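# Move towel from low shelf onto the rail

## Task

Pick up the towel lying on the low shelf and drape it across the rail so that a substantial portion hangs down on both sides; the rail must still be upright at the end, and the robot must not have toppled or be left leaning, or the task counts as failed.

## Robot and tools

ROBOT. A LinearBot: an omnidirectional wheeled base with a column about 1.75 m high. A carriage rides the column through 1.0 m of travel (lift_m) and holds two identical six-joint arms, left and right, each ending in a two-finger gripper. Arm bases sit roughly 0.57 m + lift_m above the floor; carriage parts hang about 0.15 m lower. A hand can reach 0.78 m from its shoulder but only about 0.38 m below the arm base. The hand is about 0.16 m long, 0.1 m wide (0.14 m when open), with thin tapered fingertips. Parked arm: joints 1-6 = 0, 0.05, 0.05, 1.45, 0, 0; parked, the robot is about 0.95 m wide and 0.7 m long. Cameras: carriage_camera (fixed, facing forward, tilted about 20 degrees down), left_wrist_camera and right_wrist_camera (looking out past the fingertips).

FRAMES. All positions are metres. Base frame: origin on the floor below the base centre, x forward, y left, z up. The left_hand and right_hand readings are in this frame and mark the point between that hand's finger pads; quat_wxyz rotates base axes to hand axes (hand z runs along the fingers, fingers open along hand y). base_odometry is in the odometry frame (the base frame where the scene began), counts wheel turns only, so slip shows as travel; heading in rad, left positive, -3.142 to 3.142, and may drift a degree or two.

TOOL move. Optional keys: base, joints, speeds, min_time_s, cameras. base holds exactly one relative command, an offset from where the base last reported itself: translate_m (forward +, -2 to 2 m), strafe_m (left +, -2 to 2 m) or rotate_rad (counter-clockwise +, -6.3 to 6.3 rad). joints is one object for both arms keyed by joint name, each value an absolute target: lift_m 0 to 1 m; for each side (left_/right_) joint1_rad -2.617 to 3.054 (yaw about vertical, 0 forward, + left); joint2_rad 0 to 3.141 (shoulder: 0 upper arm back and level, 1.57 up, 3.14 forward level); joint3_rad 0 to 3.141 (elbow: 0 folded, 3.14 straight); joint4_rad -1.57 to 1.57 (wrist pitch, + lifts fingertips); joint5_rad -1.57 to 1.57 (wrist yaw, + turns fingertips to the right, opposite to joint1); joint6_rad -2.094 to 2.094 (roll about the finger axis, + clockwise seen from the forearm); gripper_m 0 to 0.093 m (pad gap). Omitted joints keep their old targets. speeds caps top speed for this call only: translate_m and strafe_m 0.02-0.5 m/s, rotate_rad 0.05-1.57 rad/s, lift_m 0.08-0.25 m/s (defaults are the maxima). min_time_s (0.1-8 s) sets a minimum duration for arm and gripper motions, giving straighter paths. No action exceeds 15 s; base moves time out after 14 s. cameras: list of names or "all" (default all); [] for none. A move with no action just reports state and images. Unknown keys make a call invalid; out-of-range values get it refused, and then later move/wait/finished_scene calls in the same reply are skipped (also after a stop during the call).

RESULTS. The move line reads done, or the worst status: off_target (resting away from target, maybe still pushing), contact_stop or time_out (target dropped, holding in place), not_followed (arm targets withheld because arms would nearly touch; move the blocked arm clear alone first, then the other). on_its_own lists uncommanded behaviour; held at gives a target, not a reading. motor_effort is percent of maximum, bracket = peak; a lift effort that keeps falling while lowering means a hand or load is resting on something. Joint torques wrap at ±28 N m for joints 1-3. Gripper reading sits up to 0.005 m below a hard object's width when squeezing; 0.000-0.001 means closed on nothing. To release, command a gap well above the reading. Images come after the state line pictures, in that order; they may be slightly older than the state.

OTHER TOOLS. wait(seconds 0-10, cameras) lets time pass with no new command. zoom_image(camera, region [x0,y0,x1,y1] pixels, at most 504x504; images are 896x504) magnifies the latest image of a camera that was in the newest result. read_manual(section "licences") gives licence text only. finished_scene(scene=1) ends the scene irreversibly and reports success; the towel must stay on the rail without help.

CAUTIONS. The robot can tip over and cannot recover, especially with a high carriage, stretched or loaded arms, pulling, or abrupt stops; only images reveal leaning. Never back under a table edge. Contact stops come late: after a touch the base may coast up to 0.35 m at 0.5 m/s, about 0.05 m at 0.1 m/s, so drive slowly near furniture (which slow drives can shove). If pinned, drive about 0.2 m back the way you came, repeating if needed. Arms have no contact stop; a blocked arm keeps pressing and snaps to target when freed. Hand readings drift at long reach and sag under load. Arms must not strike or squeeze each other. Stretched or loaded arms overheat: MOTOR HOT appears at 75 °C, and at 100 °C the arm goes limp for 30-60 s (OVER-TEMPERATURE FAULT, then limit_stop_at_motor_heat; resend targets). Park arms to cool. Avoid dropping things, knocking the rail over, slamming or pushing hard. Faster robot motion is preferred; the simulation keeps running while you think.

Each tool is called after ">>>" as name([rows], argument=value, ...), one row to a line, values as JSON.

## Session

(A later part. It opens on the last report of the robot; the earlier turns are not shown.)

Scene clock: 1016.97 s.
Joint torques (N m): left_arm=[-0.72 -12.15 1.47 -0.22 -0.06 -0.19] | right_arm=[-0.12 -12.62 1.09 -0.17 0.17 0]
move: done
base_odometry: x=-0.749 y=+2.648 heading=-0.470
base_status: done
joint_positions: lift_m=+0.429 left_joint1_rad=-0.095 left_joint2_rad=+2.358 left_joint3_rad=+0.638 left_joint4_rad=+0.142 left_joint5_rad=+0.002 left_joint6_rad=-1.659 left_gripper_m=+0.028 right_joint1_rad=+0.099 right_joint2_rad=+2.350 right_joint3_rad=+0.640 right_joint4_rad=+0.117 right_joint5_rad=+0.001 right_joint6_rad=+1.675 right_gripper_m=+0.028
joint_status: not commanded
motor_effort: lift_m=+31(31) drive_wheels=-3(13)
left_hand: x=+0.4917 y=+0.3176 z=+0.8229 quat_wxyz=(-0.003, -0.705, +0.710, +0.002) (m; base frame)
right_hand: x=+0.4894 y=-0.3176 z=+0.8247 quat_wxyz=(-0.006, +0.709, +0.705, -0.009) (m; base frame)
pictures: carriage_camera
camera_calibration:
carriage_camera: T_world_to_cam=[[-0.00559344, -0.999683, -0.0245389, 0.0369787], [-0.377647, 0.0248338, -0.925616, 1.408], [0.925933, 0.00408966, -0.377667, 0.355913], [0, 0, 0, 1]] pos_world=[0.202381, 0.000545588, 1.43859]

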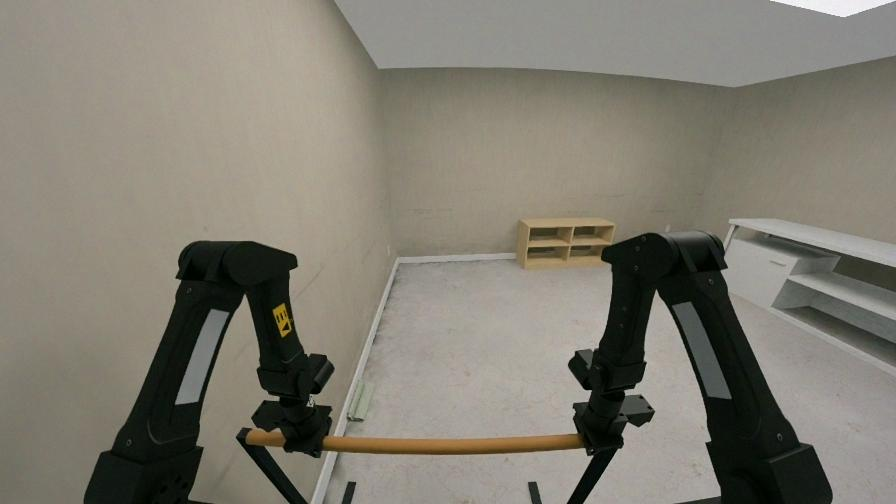

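>>> move(base={"strafe_m":0.07}, speeds={"strafe_m":0.08}, cameras=[])

>>> move(base={"translate_m":0.23}, speeds={"translate_m":0.15}, cameras=["carriage_camera","left_wrist_camera"])

>>> zoom_image(camera="carriage_camera", region=[320, 424, 400, 504])

Scene clock: 1039.13 s.
Joint torques (N m): left_arm=[-0.7 -12.23 1.48 -0.22 -0.07 -0.21] | right_arm=[0.05 -12.51 1.51 -0.11 0.16 0.01]
move: done
base_odometry: x=-0.717 y=+2.711 heading=-0.469
base_status: done
joint_positions: lift_m=+0.429 left_joint1_rad=-0.096 left_joint2_rad=+2.358 left_joint3_rad=+0.639 left_joint4_rad=+0.142 left_joint5_rad=+0.001 left_joint6_rad=-1.659 left_gripper_m=+0.028 right_joint1_rad=+0.099 right_joint2_rad=+2.350 right_joint3_rad=+0.640 right_joint4_rad=+0.119 right_joint5_rad=+0.002 right_joint6_rad=+1.676 right_gripper_m=+0.028
joint_status: not commanded
motor_effort: lift_m=+31(31) drive_wheels=+3(8)
left_hand: x=+0.4920 y=+0.3176 z=+0.8229 quat_wxyz=(-0.002, -0.704, +0.710, +0.002) (m; base frame)
right_hand: x=+0.4897 y=-0.3178 z=+0.8247 quat_wxyz=(-0.005, +0.709, +0.705, -0.008) (m; base frame)
pictures: none
No camera images: "cameras" was empty.

Scene clock: 1041.53 s.
Joint torques (N m): left_arm=[-0.57 -12.25 0.9 -0.16 -0.07 -0.19] | right_arm=[-0.01 -12.7 0.57 -0.13 0.13 0.03]
move: done
base_odometry: x=-0.512 y=+2.607 heading=-0.468
base_status: done
joint_positions: lift_m=+0.429 left_joint1_rad=-0.096 left_joint2_rad=+2.357 left_joint3_rad=+0.645 left_joint4_rad=+0.147 left_joint5_rad=+0.001 left_joint6_rad=-1.658 left_gripper_m=+0.028 right_joint1_rad=+0.099 right_joint2_rad=+2.350 right_joint3_rad=+0.646 right_joint4_rad=+0.125 right_joint5_rad=+0.003 right_joint6_rad=+1.675 right_gripper_m=+0.028
joint_status: not commanded
motor_effort: lift_m=+31(31) drive_wheels=-7(14)
left_hand: x=+0.4967 y=+0.3172 z=+0.8234 quat_wxyz=(+0.002, -0.704, +0.710, -0.003) (m; base frame)
right_hand: x=+0.4944 y=-0.3174 z=+0.8248 quat_wxyz=(-0.001, +0.709, +0.705, -0.004) (m; base frame)
pictures: carriage_camera, left_wrist_camera
camera_calibration:
carriage_camera: T_world_to_cam=[[-0.00559344, -0.999683, -0.0245389, 0.0369791], [-0.377647, 0.0248338, -0.925616, 1.40801], [0.925933, 0.00408966, -0.377667, 0.355919], [0, 0, 0, 1]] pos_world=[0.202381, 0.000545588, 1.4386]
left_wrist_camera: T_world_to_cam=[[0.999156, -0.0314147, 0.026452, -0.507149], [-0.0409769, -0.805511, 0.591162, -0.206847], [0.00273616, -0.591747, -0.806119, 0.973564], [0, 0, 0, 1]] pos_world=[0.495581, 0.393554, 0.920503]

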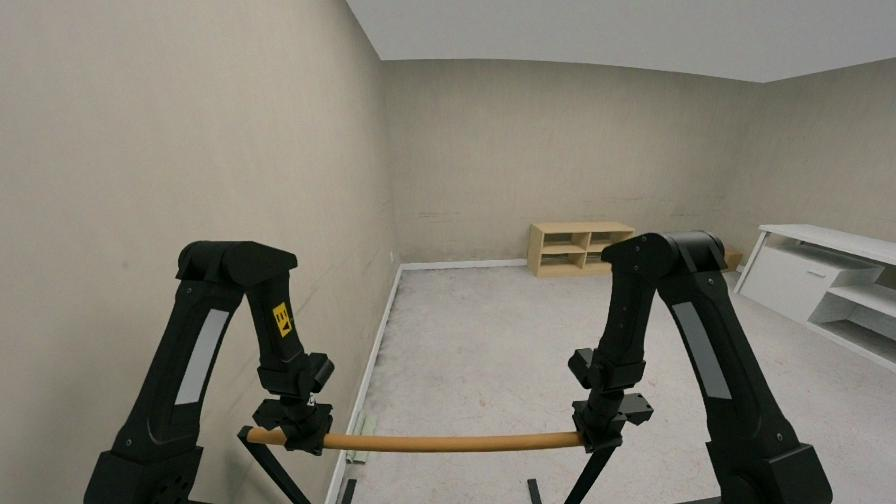

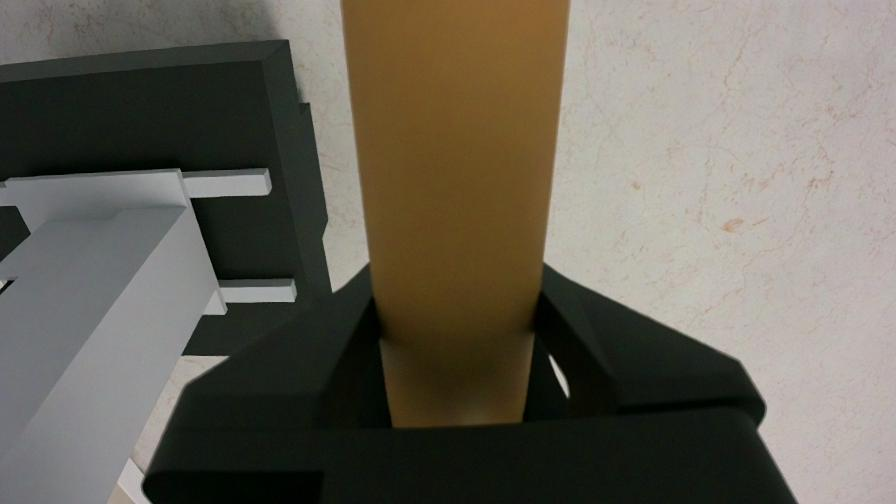

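Scaled by 6.300 from the camera's 896x504 image, which has a finer 1280x720 frame.

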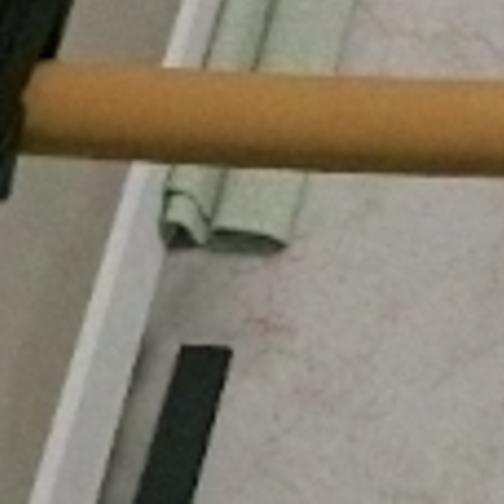

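>>> move(base={"strafe_m":-0.014}, speeds={"strafe_m":0.05}, cameras=[])

>>> move(base={"translate_m":0.12}, speeds={"translate_m":0.08}, cameras=["carriage_camera"])

>>> zoom_image(camera="carriage_camera", region=[320, 424, 400, 504])

Scene clock: 1047.40 s.
Joint torques (N m): left_arm=[-0.59 -12.29 1.03 -0.16 -0.06 -0.17] | right_arm=[0.06 -12.57 0.64 -0.1 0.15 0.02]
move: done
base_odometry: x=-0.518 y=+2.595 heading=-0.467
base_status: done
joint_positions: lift_m=+0.429 left_joint1_rad=-0.096 left_joint2_rad=+2.358 left_joint3_rad=+0.644 left_joint4_rad=+0.137 left_joint5_rad=+0.001 left_joint6_rad=-1.659 left_gripper_m=+0.028 right_joint1_rad=+0.097 right_joint2_rad=+2.350 right_joint3_rad=+0.646 right_joint4_rad=+0.116 right_joint5_rad=+0.004 right_joint6_rad=+1.675 right_gripper_m=+0.028
joint_status: not commanded
motor_effort: lift_m=+31(31) drive_wheels=+7(12)
left_hand: x=+0.4935 y=+0.3175 z=+0.8231 quat_wxyz=(-0.002, -0.704, +0.710, +0.002) (m; base frame)
right_hand: x=+0.4918 y=-0.3181 z=+0.8249 quat_wxyz=(-0.004, +0.709, +0.705, -0.008) (m; base frame)
pictures: none
No camera images: "cameras" was empty.

Scene clock: 1049.50 s.
Joint torques (N m): left_arm=[-0.72 -12.25 1.21 -0.24 -0.07 -0.18] | right_arm=[0.02 -12.74 0.92 -0.16 0.12 0.04]
move: done
base_odometry: x=-0.411 y=+2.541 heading=-0.468
base_status: done
joint_positions: lift_m=+0.429 left_joint1_rad=-0.096 left_joint2_rad=+2.358 left_joint3_rad=+0.641 left_joint4_rad=+0.145 left_joint5_rad=+0.001 left_joint6_rad=-1.660 left_gripper_m=+0.028 right_joint1_rad=+0.098 right_joint2_rad=+2.350 right_joint3_rad=+0.642 right_joint4_rad=+0.125 right_joint5_rad=+0.002 right_joint6_rad=+1.673 right_gripper_m=+0.028
joint_status: not commanded
motor_effort: lift_m=+31(31) drive_wheels=-7(13)
left_hand: x=+0.4938 y=+0.3174 z=+0.8230 quat_wxyz=(-0.001, -0.705, +0.709, +0.000) (m; base frame)
right_hand: x=+0.4919 y=-0.3178 z=+0.8247 quat_wxyz=(-0.003, +0.709, +0.706, -0.006) (m; base frame)
pictures: carriage_camera
camera_calibration:
carriage_camera: T_world_to_cam=[[-0.00559344, -0.999683, -0.0245389, 0.0369791], [-0.377647, 0.0248338, -0.925616, 1.40801], [0.925933, 0.00408966, -0.377667, 0.355919], [0, 0, 0, 1]] pos_world=[0.202381, 0.000545588, 1.4386]

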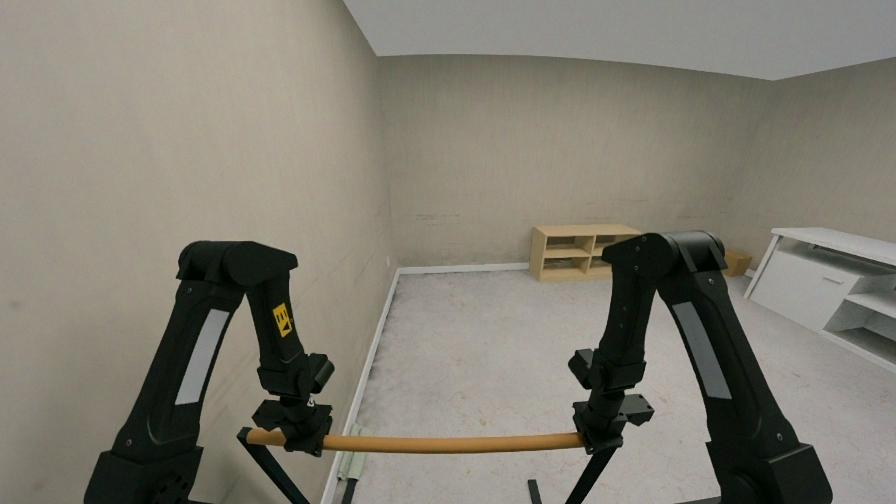

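Scaled by 6.300 from the camera's 896x504 image, which has a finer 1280x720 frame.

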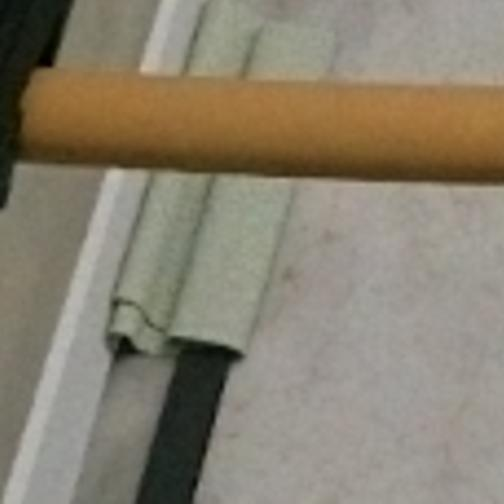

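>>> move(base={"translate_m":0.07}, speeds={"translate_m":0.06}, cameras=["carriage_camera"])

>>> zoom_image(camera="carriage_camera", region=[320, 424, 400, 504])

Scene clock: 1053.37 s.
Joint torques (N m): left_arm=[-0.68 -12.29 1.37 -0.25 -0.08 -0.18] | right_arm=[0.03 -12.67 1.1 -0.15 0.14 0.08]
move: done
base_odometry: x=-0.349 y=+2.509 heading=-0.469
base_status: done
joint_positions: lift_m=+0.429 left_joint1_rad=-0.096 left_joint2_rad=+2.358 left_joint3_rad=+0.639 left_joint4_rad=+0.146 left_joint5_rad=+0.001 left_joint6_rad=-1.662 left_gripper_m=+0.028 right_joint1_rad=+0.097 right_joint2_rad=+2.350 right_joint3_rad=+0.642 right_joint4_rad=+0.123 right_joint5_rad=+0.002 right_joint6_rad=+1.672 right_gripper_m=+0.028
joint_status: not commanded
motor_effort: lift_m=+31(31) drive_wheels=-7(16)
left_hand: x=+0.4934 y=+0.3174 z=+0.8230 quat_wxyz=(-0.001, -0.705, +0.709, +0.000) (m; base frame)
right_hand: x=+0.4916 y=-0.3179 z=+0.8247 quat_wxyz=(-0.003, +0.709, +0.706, -0.006) (m; base frame)
pictures: carriage_camera
camera_calibration:
carriage_camera: T_world_to_cam=[[-0.00559344, -0.999683, -0.0245389, 0.0369791], [-0.377647, 0.0248338, -0.925616, 1.40801], [0.925933, 0.00408966, -0.377667, 0.355919], [0, 0, 0, 1]] pos_world=[0.202381, 0.000545588, 1.4386]

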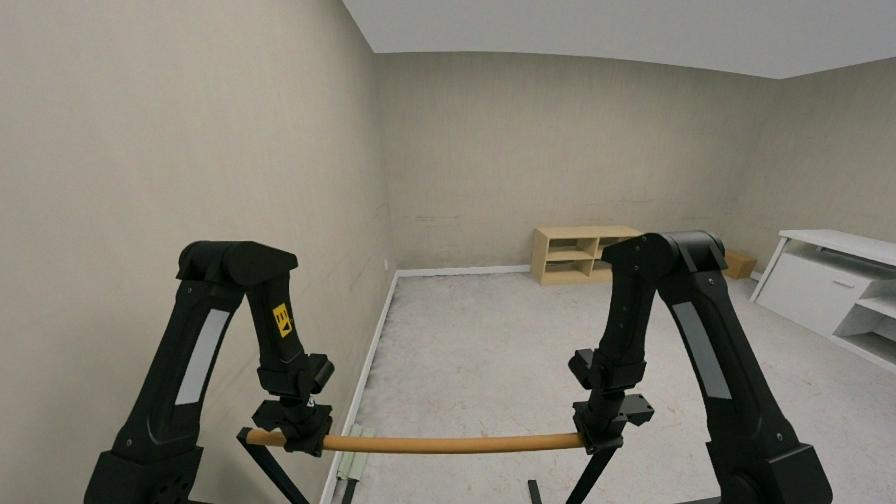

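Scaled by 6.300 from the camera's 896x504 image, which has a finer 1280x720 frame.

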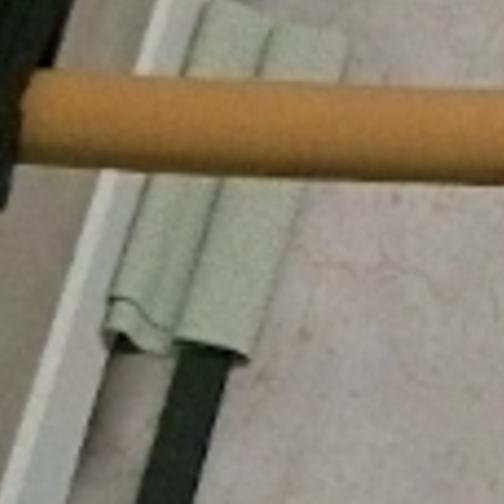

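>>> zoom_image(camera="carriage_camera", region=[335, 465, 370, 495])

Scaled by 14.400 from the camera's 896x504 image, which has a finer 1280x720 frame.

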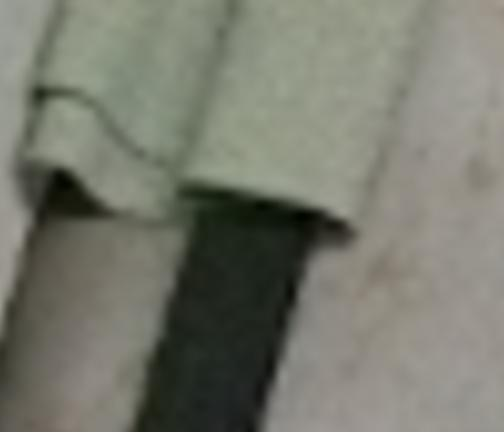

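>>> move(base={"translate_m":0.5}, speeds={"translate_m":0.12}, cameras=["carriage_camera"])

>>> zoom_image(camera="carriage_camera", region=[320, 424, 400, 504])

Scene clock: 1074.47 s.
Joint torques (N m): left_arm=[-0.65 -12.21 0.91 -0.2 -0.06 -0.16] | right_arm=[0.17 -12.48 0.69 -0.06 0.17 0.1]
move: done
base_odometry: x=+0.097 y=+2.282 heading=-0.471
base_status: done
joint_positions: lift_m=+0.429 left_joint1_rad=-0.096 left_joint2_rad=+2.357 left_joint3_rad=+0.644 left_joint4_rad=+0.144 left_joint5_rad=+0.001 left_joint6_rad=-1.660 left_gripper_m=+0.028 right_joint1_rad=+0.097 right_joint2_rad=+2.350 right_joint3_rad=+0.646 right_joint4_rad=+0.125 right_joint5_rad=+0.004 right_joint6_rad=+1.672 right_gripper_m=+0.028
joint_status: not commanded
motor_effort: lift_m=+31(31) drive_wheels=-7(16)
left_hand: x=+0.4954 y=+0.3173 z=+0.8232 quat_wxyz=(+0.000, -0.705, +0.710, -0.001) (m; base frame)
right_hand: x=+0.4939 y=-0.3180 z=+0.8248 quat_wxyz=(-0.001, +0.708, +0.706, -0.004) (m; base frame)
pictures: carriage_camera
camera_calibration:
carriage_camera: T_world_to_cam=[[-0.00559344, -0.999683, -0.0245389, 0.0369793], [-0.377647, 0.0248338, -0.925616, 1.40802], [0.925933, 0.00408966, -0.377667, 0.355922], [0, 0, 0, 1]] pos_world=[0.202381, 0.000545588, 1.43861]

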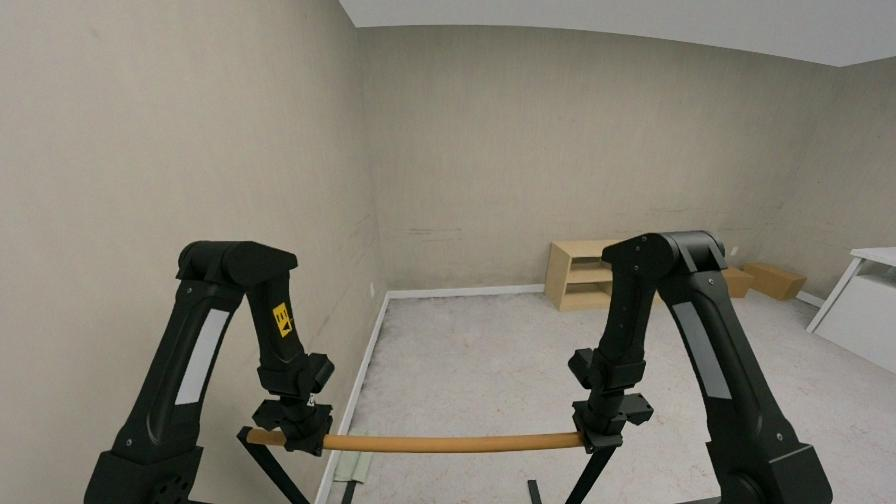

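Scaled by 6.300 from the camera's 896x504 image, which has a finer 1280x720 frame.

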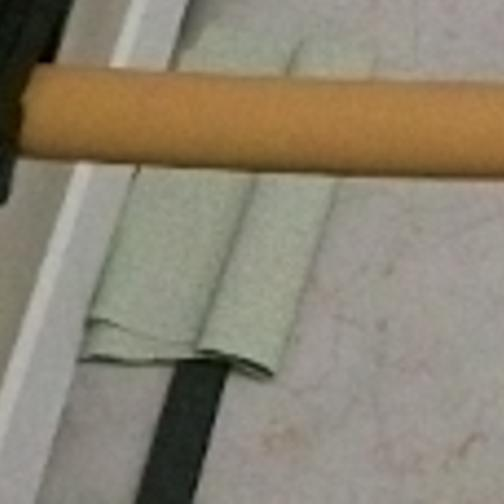

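>>> move(base={"translate_m":0.7}, speeds={"translate_m":0.18}, cameras=["carriage_camera"])

>>> zoom_image(camera="carriage_camera", region=[300, 404, 400, 504])

Scene clock: 1083.10 s.
Joint torques (N m): left_arm=[-0.59 -11.92 0.96 -0.13 -0.08 -0.19] | right_arm=[0.08 -12.59 0.38 -0.1 0.15 0.04]
move: done
base_odometry: x=+0.720 y=+1.963 heading=-0.472
base_status: done
joint_positions: lift_m=+0.429 left_joint1_rad=-0.097 left_joint2_rad=+2.354 left_joint3_rad=+0.644 left_joint4_rad=+0.144 left_joint5_rad=+0.000 left_joint6_rad=-1.659 left_gripper_m=+0.028 right_joint1_rad=+0.097 right_joint2_rad=+2.350 right_joint3_rad=+0.648 right_joint4_rad=+0.124 right_joint5_rad=+0.002 right_joint6_rad=+1.673 right_gripper_m=+0.028
joint_status: not commanded
motor_effort: lift_m=+30(31) drive_wheels=-8(16)
left_hand: x=+0.4964 y=+0.3171 z=+0.8239 quat_wxyz=(+0.001, -0.704, +0.710, -0.002) (m; base frame)
right_hand: x=+0.4946 y=-0.3178 z=+0.8250 quat_wxyz=(-0.001, +0.709, +0.705, -0.004) (m; base frame)
pictures: carriage_camera
camera_calibration:
carriage_camera: T_world_to_cam=[[-0.00559344, -0.999683, -0.0245389, 0.0369823], [-0.377647, 0.0248338, -0.925616, 1.40813], [0.925933, 0.00408966, -0.377667, 0.355969], [0, 0, 0, 1]] pos_world=[0.202381, 0.000545588, 1.43873]

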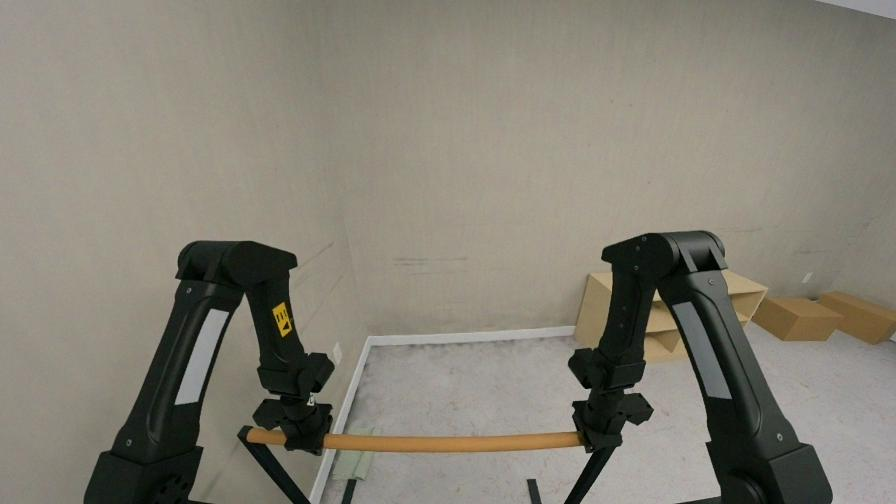

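Scaled by 5.040 from the camera's 896x504 image, which has a finer 1280x720 frame.

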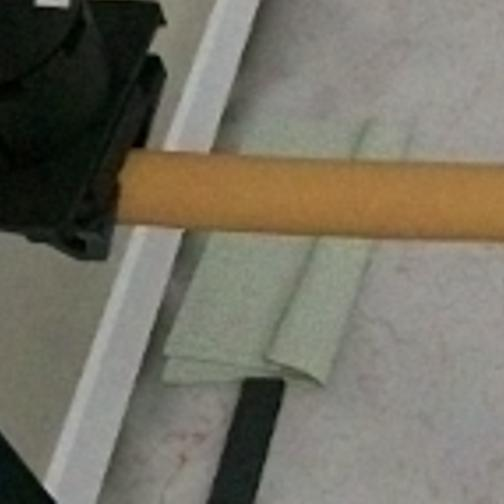

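>>> move(base={"translate_m":0.67}, speeds={"translate_m":0.18}, cameras=["carriage_camera"])

>>> zoom_image(camera="carriage_camera", region=[300, 404, 400, 504])

Scene clock: 1090.70 s.
Joint torques (N m): left_arm=[-0.59 -11.93 0.96 -0.11 -0.03 -0.19] | right_arm=[0.09 -12.67 0.62 -0.04 0.11 0.04]
move: done
base_odometry: x=+1.316 y=+1.657 heading=-0.473
base_status: done
joint_positions: lift_m=+0.429 left_joint1_rad=-0.097 left_joint2_rad=+2.354 left_joint3_rad=+0.644 left_joint4_rad=+0.144 left_joint5_rad=+0.000 left_joint6_rad=-1.660 left_gripper_m=+0.028 right_joint1_rad=+0.097 right_joint2_rad=+2.350 right_joint3_rad=+0.647 right_joint4_rad=+0.125 right_joint5_rad=+0.002 right_joint6_rad=+1.672 right_gripper_m=+0.028
joint_status: not commanded
motor_effort: lift_m=+29(30) drive_wheels=-8(16)
left_hand: x=+0.4965 y=+0.3171 z=+0.8241 quat_wxyz=(+0.001, -0.704, +0.710, -0.002) (m; base frame)
right_hand: x=+0.4946 y=-0.3178 z=+0.8250 quat_wxyz=(-0.001, +0.709, +0.705, -0.003) (m; base frame)
pictures: carriage_camera
camera_calibration:
carriage_camera: T_world_to_cam=[[-0.00559344, -0.999683, -0.0245389, 0.0369835], [-0.377647, 0.0248338, -0.925616, 1.40817], [0.925933, 0.00408966, -0.377667, 0.355987], [0, 0, 0, 1]] pos_world=[0.202381, 0.000545588, 1.43878]

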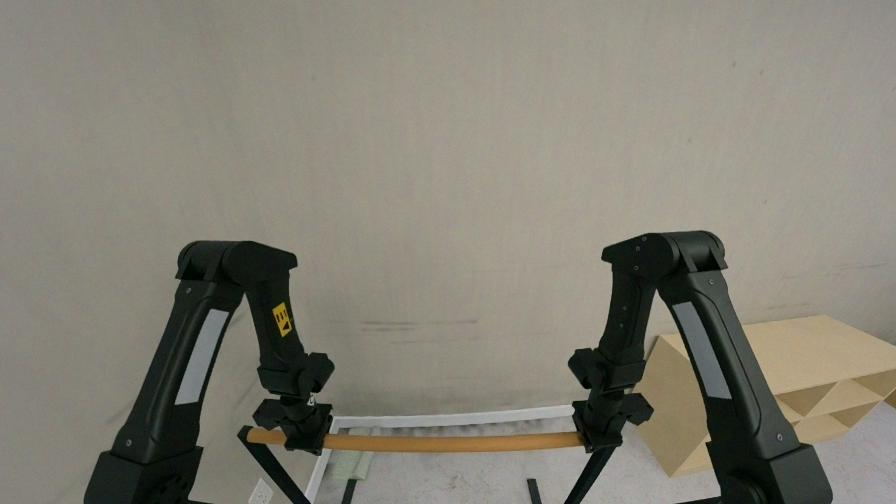

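Scaled by 5.040 from the camera's 896x504 image, which has a finer 1280x720 frame.

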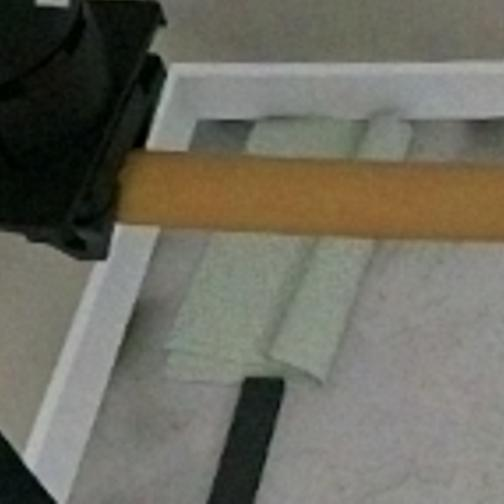

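>>> move(cameras=["carriage_camera"])

>>> zoom_image(camera="carriage_camera", region=[250, 360, 450, 504])

Scene clock: 1108.17 s.
Joint torques (N m): left_arm=[-0.58 -12.04 0.95 -0.15 -0.06 -0.19] | right_arm=[0.13 -12.6 0.68 -0.09 0.15 0.04]
base_odometry: x=+1.316 y=+1.657 heading=-0.473
base_status: done
joint_positions: lift_m=+0.429 left_joint1_rad=-0.097 left_joint2_rad=+2.355 left_joint3_rad=+0.644 left_joint4_rad=+0.135 left_joint5_rad=+0.001 left_joint6_rad=-1.659 left_gripper_m=+0.028 right_joint1_rad=+0.097 right_joint2_rad=+2.350 right_joint3_rad=+0.646 right_joint4_rad=+0.115 right_joint5_rad=+0.002 right_joint6_rad=+1.672 right_gripper_m=+0.028
joint_status: not commanded
motor_effort: lift_m=+29(30) drive_wheels=-7(16)
left_hand: x=+0.4939 y=+0.3173 z=+0.8238 quat_wxyz=(-0.002, -0.704, +0.710, +0.002) (m; base frame)
right_hand: x=+0.4914 y=-0.3181 z=+0.8250 quat_wxyz=(-0.005, +0.709, +0.705, -0.008) (m; base frame)
pictures: carriage_camera
camera_calibration:
carriage_camera: T_world_to_cam=[[-0.00559344, -0.999683, -0.0245389, 0.0369835], [-0.377647, 0.0248338, -0.925616, 1.40817], [0.925933, 0.00408966, -0.377667, 0.355987], [0, 0, 0, 1]] pos_world=[0.202381, 0.000545588, 1.43878]

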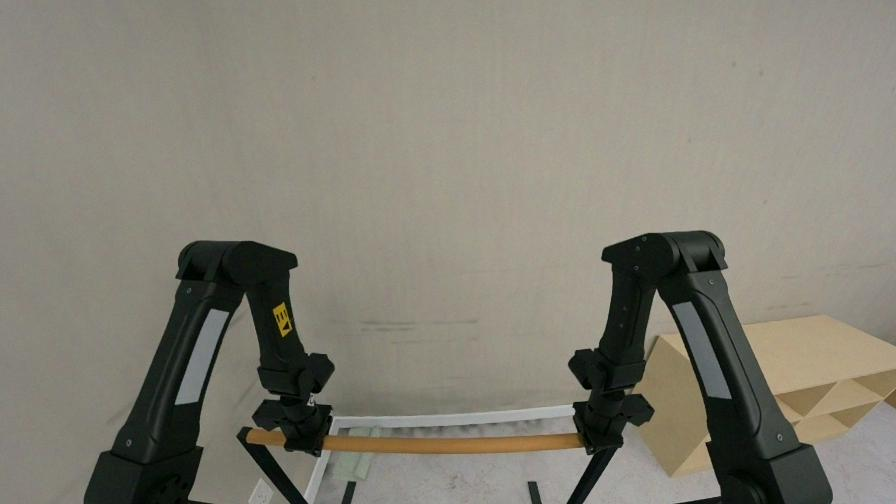

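Scaled by 2.520 from the camera's 896x504 image, which has a finer 1280x720 frame.

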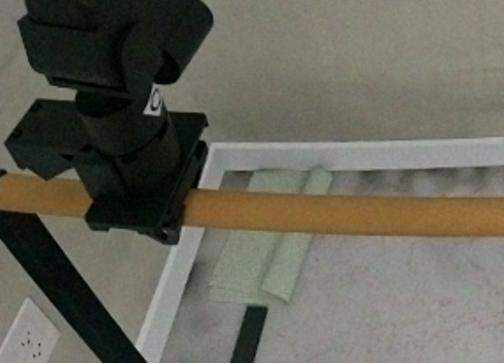

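>>> move(base={"translate_m": -0.05}, speeds={"translate_m": 0.1}, cameras=[])

>>> move(base={"strafe_m": -0.11}, speeds={"strafe_m": 0.1}, cameras=[])

>>> move(base={"translate_m": 0.23}, speeds={"translate_m": 0.1}, cameras=["carriage_camera"])

>>> zoom_image(camera="carriage_camera", region=[250, 360, 450, 504])

Scene clock: 1116.33 s.
Joint torques (N m): left_arm=[-0.68 -12.14 1.31 -0.23 -0.06 -0.18] | right_arm=[0.23 -12.56 1.22 -0.13 0.15 0.02]
move: done
base_odometry: x=+1.272 y=+1.680 heading=-0.473
base_status: done
joint_positions: lift_m=+0.429 left_joint1_rad=-0.097 left_joint2_rad=+2.357 left_joint3_rad=+0.639 left_joint4_rad=+0.142 left_joint5_rad=+0.002 left_joint6_rad=-1.660 left_gripper_m=+0.028 right_joint1_rad=+0.096 right_joint2_rad=+2.350 right_joint3_rad=+0.638 right_joint4_rad=+0.122 right_joint5_rad=+0.001 right_joint6_rad=+1.674 right_gripper_m=+0.028
joint_status: not commanded
motor_effort: lift_m=+29(30) drive_wheels=+3(15)
left_hand: x=+0.4925 y=+0.3173 z=+0.8232 quat_wxyz=(-0.002, -0.704, +0.710, +0.001) (m; base frame)
right_hand: x=+0.4895 y=-0.3183 z=+0.8249 quat_wxyz=(-0.005, +0.710, +0.705, -0.008) (m; base frame)
pictures: none
No camera images: "cameras" was empty.

Scene clock: 1118.23 s.
Joint torques (N m): left_arm=[-0.5 -12.16 1.42 -0.21 -0.06 -0.19] | right_arm=[0.06 -12.53 1.21 -0.16 0.11 0.02]
move: done
base_odometry: x=+1.222 y=+1.582 heading=-0.473
base_status: done
joint_positions: lift_m=+0.429 left_joint1_rad=-0.098 left_joint2_rad=+2.357 left_joint3_rad=+0.639 left_joint4_rad=+0.141 left_joint5_rad=+0.001 left_joint6_rad=-1.660 left_gripper_m=+0.028 right_joint1_rad=+0.096 right_joint2_rad=+2.350 right_joint3_rad=+0.640 right_joint4_rad=+0.119 right_joint5_rad=+0.003 right_joint6_rad=+1.675 right_gripper_m=+0.028
joint_status: not commanded
motor_effort: lift_m=+29(30) drive_wheels=-1(13)
left_hand: x=+0.4923 y=+0.3171 z=+0.8232 quat_wxyz=(-0.002, -0.704, +0.710, +0.002) (m; base frame)
right_hand: x=+0.4897 y=-0.3185 z=+0.8249 quat_wxyz=(-0.005, +0.710, +0.704, -0.009) (m; base frame)
pictures: none
No camera images: "cameras" was empty.

Scene clock: 1121.33 s.
Joint torques (N m): left_arm=[-0.49 -12.29 0.94 -0.19 -0.07 -0.19] | right_arm=[0.13 -12.68 0.57 -0.08 0.1 0.03]
move: done
base_odometry: x=+1.427 y=+1.477 heading=-0.474
base_status: done
joint_positions: lift_m=+0.429 left_joint1_rad=-0.098 left_joint2_rad=+2.357 left_joint3_rad=+0.645 left_joint4_rad=+0.144 left_joint5_rad=+0.001 left_joint6_rad=-1.660 left_gripper_m=+0.028 right_joint1_rad=+0.096 right_joint2_rad=+2.350 right_joint3_rad=+0.646 right_joint4_rad=+0.123 right_joint5_rad=+0.003 right_joint6_rad=+1.672 right_gripper_m=+0.028
joint_status: not commanded
motor_effort: lift_m=+29(30) drive_wheels=-7(12)
left_hand: x=+0.4958 y=+0.3168 z=+0.8234 quat_wxyz=(+0.000, -0.704, +0.710, -0.001) (m; base frame)
right_hand: x=+0.4939 y=-0.3181 z=+0.8250 quat_wxyz=(-0.002, +0.709, +0.705, -0.005) (m; base frame)
pictures: carriage_camera
camera_calibration:
carriage_camera: T_world_to_cam=[[-0.00559344, -0.999683, -0.0245389, 0.0369835], [-0.377647, 0.0248338, -0.925616, 1.40817], [0.925933, 0.00408966, -0.377667, 0.355987], [0, 0, 0, 1]] pos_world=[0.202381, 0.000545588, 1.43878]

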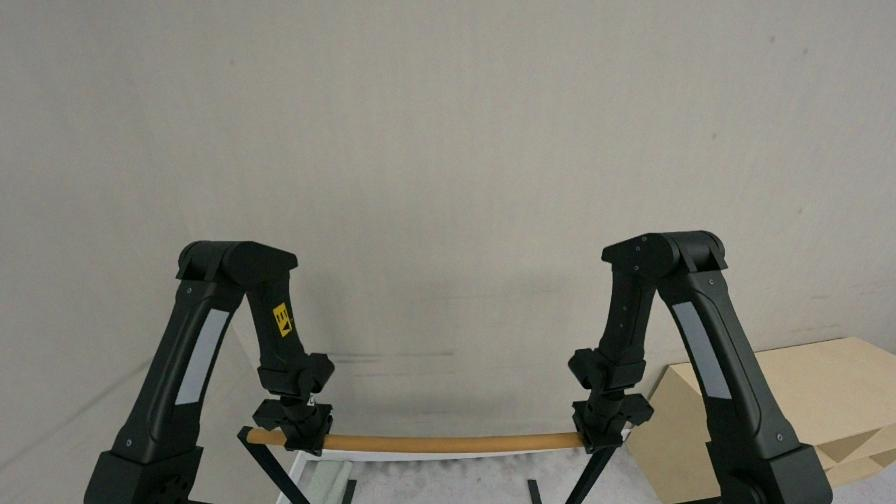

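Scaled by 2.520 from the camera's 896x504 image, which has a finer 1280x720 frame.

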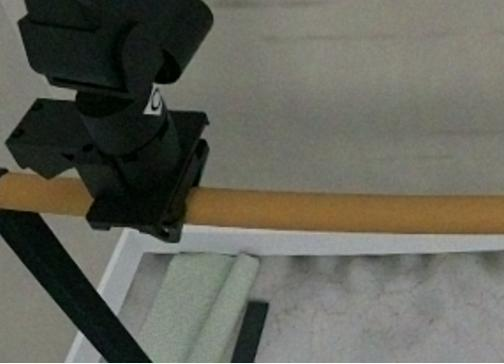

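>>> move(base={"translate_m": 0.06}, joints={"lift_m": 0.416}, speeds={"translate_m": 0.08, "lift_m": 0.08}, cameras=[])

>>> move(base={"strafe_m": 0.1}, speeds={"strafe_m": 0.08}, cameras=["carriage_camera"])

>>> zoom_image(camera="carriage_camera", region=[250, 404, 390, 504])

Scene clock: 1127.90 s.
Joint torques (N m): left_arm=[-0.38 -8.59 2.56 0.33 -0.08 -0.15] | right_arm=[0.28 -9.43 2.26 0.22 0.21 0.06]
move: done
base_odometry: x=+1.480 y=+1.449 heading=-0.475
base_status: done
joint_positions: lift_m=+0.417 left_joint1_rad=-0.099 left_joint2_rad=+2.320 left_joint3_rad=+0.625 left_joint4_rad=+0.087 left_joint5_rad=+0.001 left_joint6_rad=-1.665 left_gripper_m=+0.028 right_joint1_rad=+0.095 right_joint2_rad=+2.317 right_joint3_rad=+0.627 right_joint4_rad=+0.083 right_joint5_rad=+0.001 right_joint6_rad=+1.671 right_gripper_m=+0.028
joint_status: all done
motor_effort: lift_m=+17(23) drive_wheels=+7(16)
left_hand: x=+0.4831 y=+0.3177 z=+0.8184 quat_wxyz=(-0.012, -0.705, +0.709, +0.014) (m; base frame)
right_hand: x=+0.4846 y=-0.3188 z=+0.8191 quat_wxyz=(-0.011, +0.709, +0.705, -0.014) (m; base frame)
pictures: none
No camera images: "cameras" was empty.

Scene clock: 1129.77 s.
Joint torques (N m): left_arm=[0.32 -8.69 1.54 0.31 -0.06 -0.06] | right_arm=[0.96 -9.52 1.65 0.18 -0.01 0.14]
move: done
base_odometry: x=+1.526 y=+1.538 heading=-0.475
base_status: done
joint_positions: lift_m=+0.417 left_joint1_rad=-0.107 left_joint2_rad=+2.320 left_joint3_rad=+0.641 left_joint4_rad=+0.093 left_joint5_rad=+0.002 left_joint6_rad=-1.672 left_gripper_m=+0.028 right_joint1_rad=+0.088 right_joint2_rad=+2.316 right_joint3_rad=+0.637 right_joint4_rad=+0.089 right_joint5_rad=+0.011 right_joint6_rad=+1.663 right_gripper_m=+0.028
joint_status: not commanded
motor_effort: lift_m=+18(18) drive_wheels=+3(15)
left_hand: x=+0.4924 y=+0.3150 z=+0.8187 quat_wxyz=(-0.005, -0.705, +0.709, +0.005) (m; base frame)
right_hand: x=+0.4914 y=-0.3215 z=+0.8193 quat_wxyz=(-0.002, +0.709, +0.706, -0.011) (m; base frame)
pictures: carriage_camera
camera_calibration:
carriage_camera: T_world_to_cam=[[-0.00559344, -0.999683, -0.0245389, 0.0366741], [-0.377647, 0.0248338, -0.925616, 1.39651], [0.925933, 0.00408966, -0.377667, 0.351226], [0, 0, 0, 1]] pos_world=[0.202381, 0.000545588, 1.42617]

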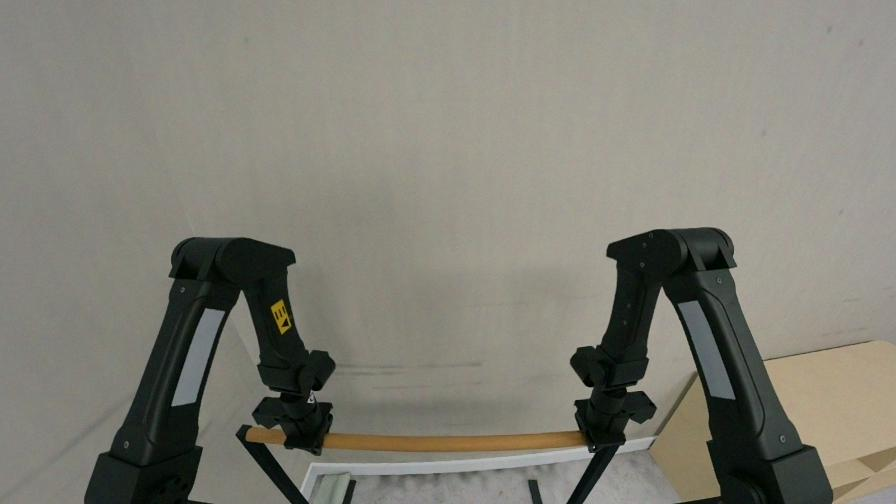

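Scaled by 3.600 from the camera's 896x504 image, which has a finer 1280x720 frame.

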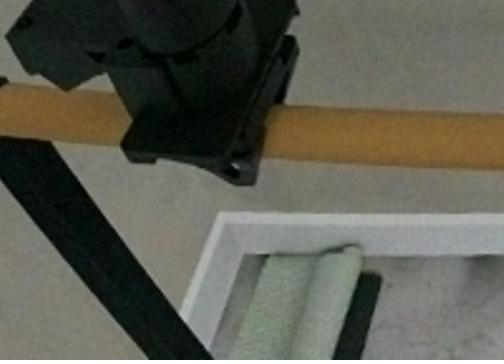

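>>> move(base={"strafe_m": 0.06}, speeds={"strafe_m": 0.08}, cameras=["carriage_camera"])

>>> zoom_image(camera="carriage_camera", region=[250, 404, 390, 504])

Scene clock: 1132.80 s.
Joint torques (N m): left_arm=[0.46 -8.68 1.5 0.3 -0.12 -0.05] | right_arm=[1.36 -9.52 1.61 0.21 0.08 0.15]
move: done
base_odometry: x=+1.553 y=+1.591 heading=-0.475
base_status: done
joint_positions: lift_m=+0.417 left_joint1_rad=-0.109 left_joint2_rad=+2.320 left_joint3_rad=+0.641 left_joint4_rad=+0.094 left_joint5_rad=+0.002 left_joint6_rad=-1.672 left_gripper_m=+0.028 right_joint1_rad=+0.084 right_joint2_rad=+2.316 right_joint3_rad=+0.637 right_joint4_rad=+0.088 right_joint5_rad=+0.009 right_joint6_rad=+1.662 right_gripper_m=+0.028
joint_status: not commanded
motor_effort: lift_m=+18(18) drive_wheels=+3(14)
left_hand: x=+0.4925 y=+0.3143 z=+0.8187 quat_wxyz=(-0.005, -0.704, +0.710, +0.005) (m; base frame)
right_hand: x=+0.4913 y=-0.3222 z=+0.8193 quat_wxyz=(-0.003, +0.709, +0.705, -0.011) (m; base frame)
pictures: carriage_camera
camera_calibration:
carriage_camera: T_world_to_cam=[[-0.00559344, -0.999683, -0.0245389, 0.0366736], [-0.377647, 0.0248338, -0.925616, 1.39649], [0.925933, 0.00408966, -0.377667, 0.351218], [0, 0, 0, 1]] pos_world=[0.202381, 0.000545588, 1.42615]

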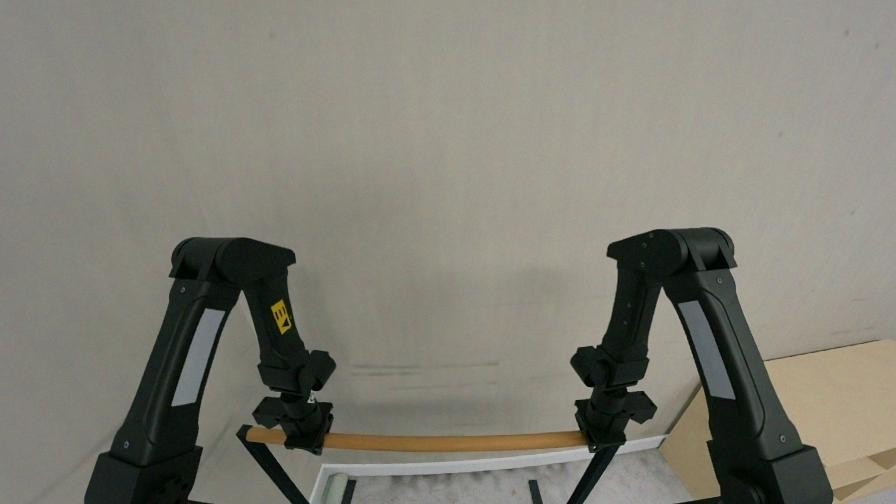

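Scaled by 3.600 from the camera's 896x504 image, which has a finer 1280x720 frame.

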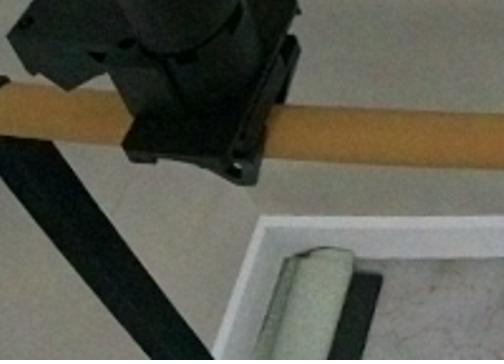

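>>> move(base={"strafe_m": 0.04}, speeds={"strafe_m": 0.08}, cameras=["carriage_camera"])

>>> zoom_image(camera="carriage_camera", region=[250, 404, 390, 504])

>>> zoom_image(camera="carriage_camera", region=[310, 460, 370, 504])

Scene clock: 1140.93 s.
Joint torques (N m): left_arm=[0.58 -8.77 1.4 0.28 -0.09 -0.04] | right_arm=[1.52 -9.36 1.61 0.17 0.04 0.14]
move: done
base_odometry: x=+1.572 y=+1.627 heading=-0.476
base_status: done
joint_positions: lift_m=+0.417 left_joint1_rad=-0.111 left_joint2_rad=+2.320 left_joint3_rad=+0.641 left_joint4_rad=+0.094 left_joint5_rad=+0.003 left_joint6_rad=-1.673 left_gripper_m=+0.028 right_joint1_rad=+0.083 right_joint2_rad=+2.316 right_joint3_rad=+0.637 right_joint4_rad=+0.087 right_joint5_rad=+0.011 right_joint6_rad=+1.661 right_gripper_m=+0.028
joint_status: not commanded
motor_effort: lift_m=+18(18) drive_wheels=+3(13)
left_hand: x=+0.4926 y=+0.3138 z=+0.8186 quat_wxyz=(-0.006, -0.704, +0.710, +0.004) (m; base frame)
right_hand: x=+0.4911 y=-0.3227 z=+0.8193 quat_wxyz=(-0.002, +0.710, +0.704, -0.011) (m; base frame)
pictures: carriage_camera
camera_calibration:
carriage_camera: T_world_to_cam=[[-0.00559344, -0.999683, -0.0245389, 0.0366736], [-0.377647, 0.0248338, -0.925616, 1.39648], [0.925933, 0.00408966, -0.377667, 0.351217], [0, 0, 0, 1]] pos_world=[0.202381, 0.000545588, 1.42615]

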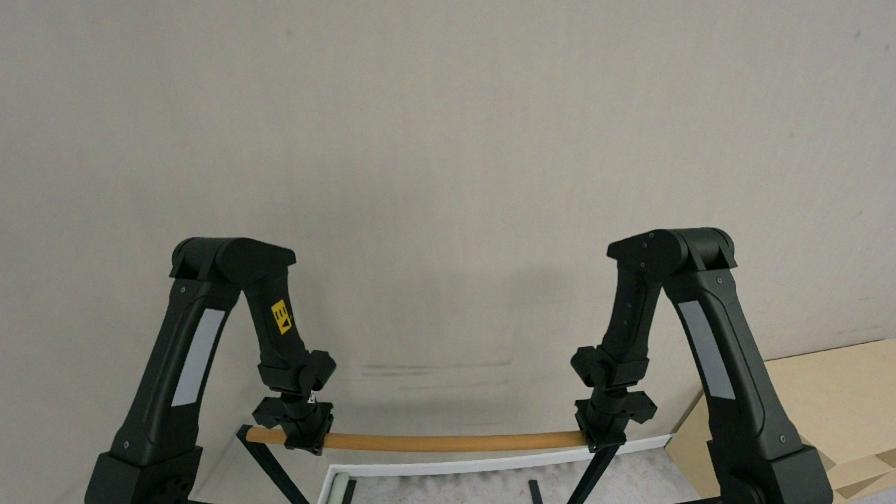

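Scaled by 3.600 from the camera's 896x504 image, which has a finer 1280x720 frame.

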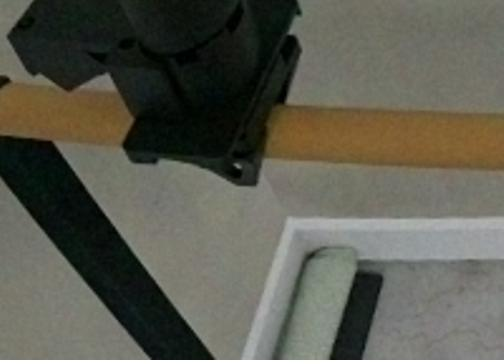

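Scaled by 8.400 from the camera's 896x504 image, which has a finer 1280x720 frame.

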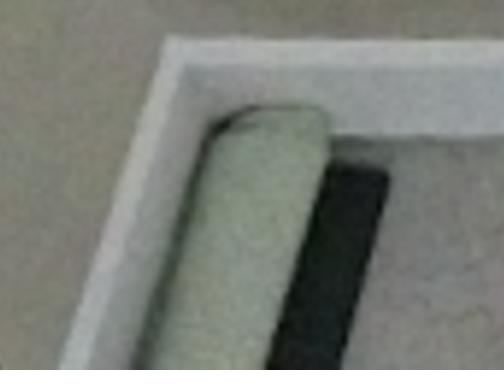

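>>> move(base={"strafe_m": 0.025}, speeds={"strafe_m": 0.05}, cameras=["carriage_camera"])

>>> zoom_image(camera="carriage_camera", region=[310, 460, 370, 504])

>>> move(base={"strafe_m": -0.06}, speeds={"strafe_m": 0.08}, cameras=["carriage_camera"])

>>> zoom_image(camera="carriage_camera", region=[310, 460, 370, 504])

Scene clock: 1144.60 s.
Joint torques (N m): left_arm=[0.72 -8.79 1.54 0.29 -0.12 -0.05] | right_arm=[1.59 -9.48 1.58 0.18 0.04 0.17]
move: done
base_odometry: x=+1.584 y=+1.649 heading=-0.476
base_status: done
joint_positions: lift_m=+0.417 left_joint1_rad=-0.112 left_joint2_rad=+2.320 left_joint3_rad=+0.641 left_joint4_rad=+0.094 left_joint5_rad=+0.004 left_joint6_rad=-1.674 left_gripper_m=+0.028 right_joint1_rad=+0.082 right_joint2_rad=+2.316 right_joint3_rad=+0.637 right_joint4_rad=+0.087 right_joint5_rad=+0.012 right_joint6_rad=+1.660 right_gripper_m=+0.028
joint_status: not commanded
motor_effort: lift_m=+18(18) drive_wheels=+2(13)
left_hand: x=+0.4925 y=+0.3134 z=+0.8186 quat_wxyz=(-0.006, -0.704, +0.710, +0.004) (m; base frame)
right_hand: x=+0.4911 y=-0.3232 z=+0.8193 quat_wxyz=(-0.002, +0.710, +0.704, -0.012) (m; base frame)
pictures: carriage_camera
camera_calibration:
carriage_camera: T_world_to_cam=[[-0.00559344, -0.999683, -0.0245389, 0.0366735], [-0.377647, 0.0248338, -0.925616, 1.39648], [0.925933, 0.00408966, -0.377667, 0.351216], [0, 0, 0, 1]] pos_world=[0.202381, 0.000545588, 1.42615]

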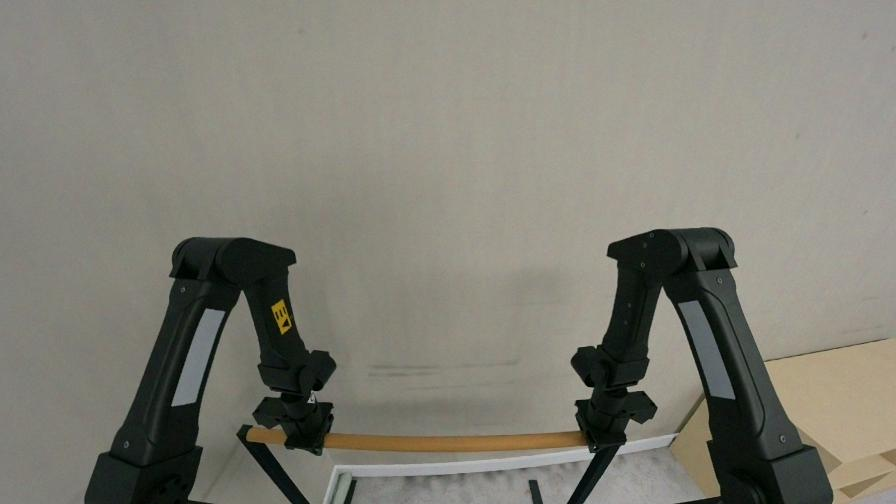

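Scaled by 8.400 from the camera's 896x504 image, which has a finer 1280x720 frame.

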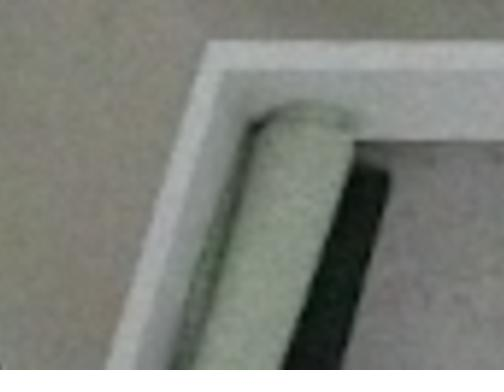

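Scene clock: 1145.97 s.
Joint torques (N m): left_arm=[-1.36 -8.61 1.43 0.32 0.05 -0.3] | right_arm=[-0.72 -9.61 1.35 0.17 0.16 -0.07]
move: done
base_odometry: x=+1.556 y=+1.596 heading=-0.475
base_status: done
joint_positions: lift_m=+0.417 left_joint1_rad=-0.089 left_joint2_rad=+2.319 left_joint3_rad=+0.641 left_joint4_rad=+0.091 left_joint5_rad=-0.011 left_joint6_rad=-1.651 left_gripper_m=+0.028 right_joint1_rad=+0.106 right_joint2_rad=+2.316 right_joint3_rad=+0.640 right_joint4_rad=+0.091 right_joint5_rad=-0.004 right_joint6_rad=+1.683 right_gripper_m=+0.028
joint_status: not commanded
motor_effort: lift_m=+18(19) drive_wheels=-3(10)
left_hand: x=+0.4928 y=+0.3212 z=+0.8188 quat_wxyz=(-0.001, -0.704, +0.710, +0.010) (m; base frame)
right_hand: x=+0.4926 y=-0.3147 z=+0.8194 quat_wxyz=(-0.006, +0.709, +0.705, -0.005) (m; base frame)
pictures: carriage_camera
camera_calibration:
carriage_camera: T_world_to_cam=[[-0.00559344, -0.999683, -0.0245389, 0.0366733], [-0.377647, 0.0248338, -0.925616, 1.39647], [0.925933, 0.00408966, -0.377667, 0.351212], [0, 0, 0, 1]] pos_world=[0.202381, 0.000545588, 1.42614]

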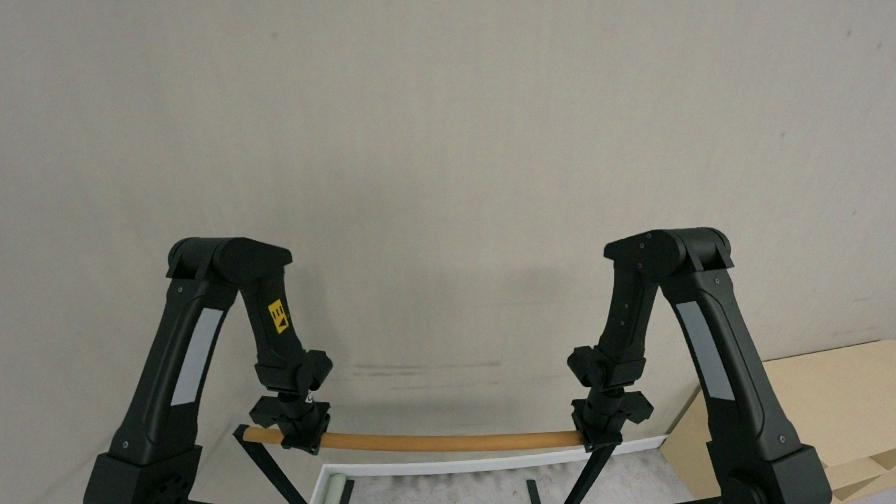

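Scaled by 8.400 from the camera's 896x504 image, which has a finer 1280x720 frame.

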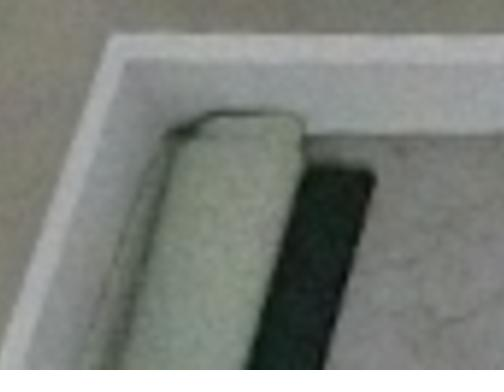

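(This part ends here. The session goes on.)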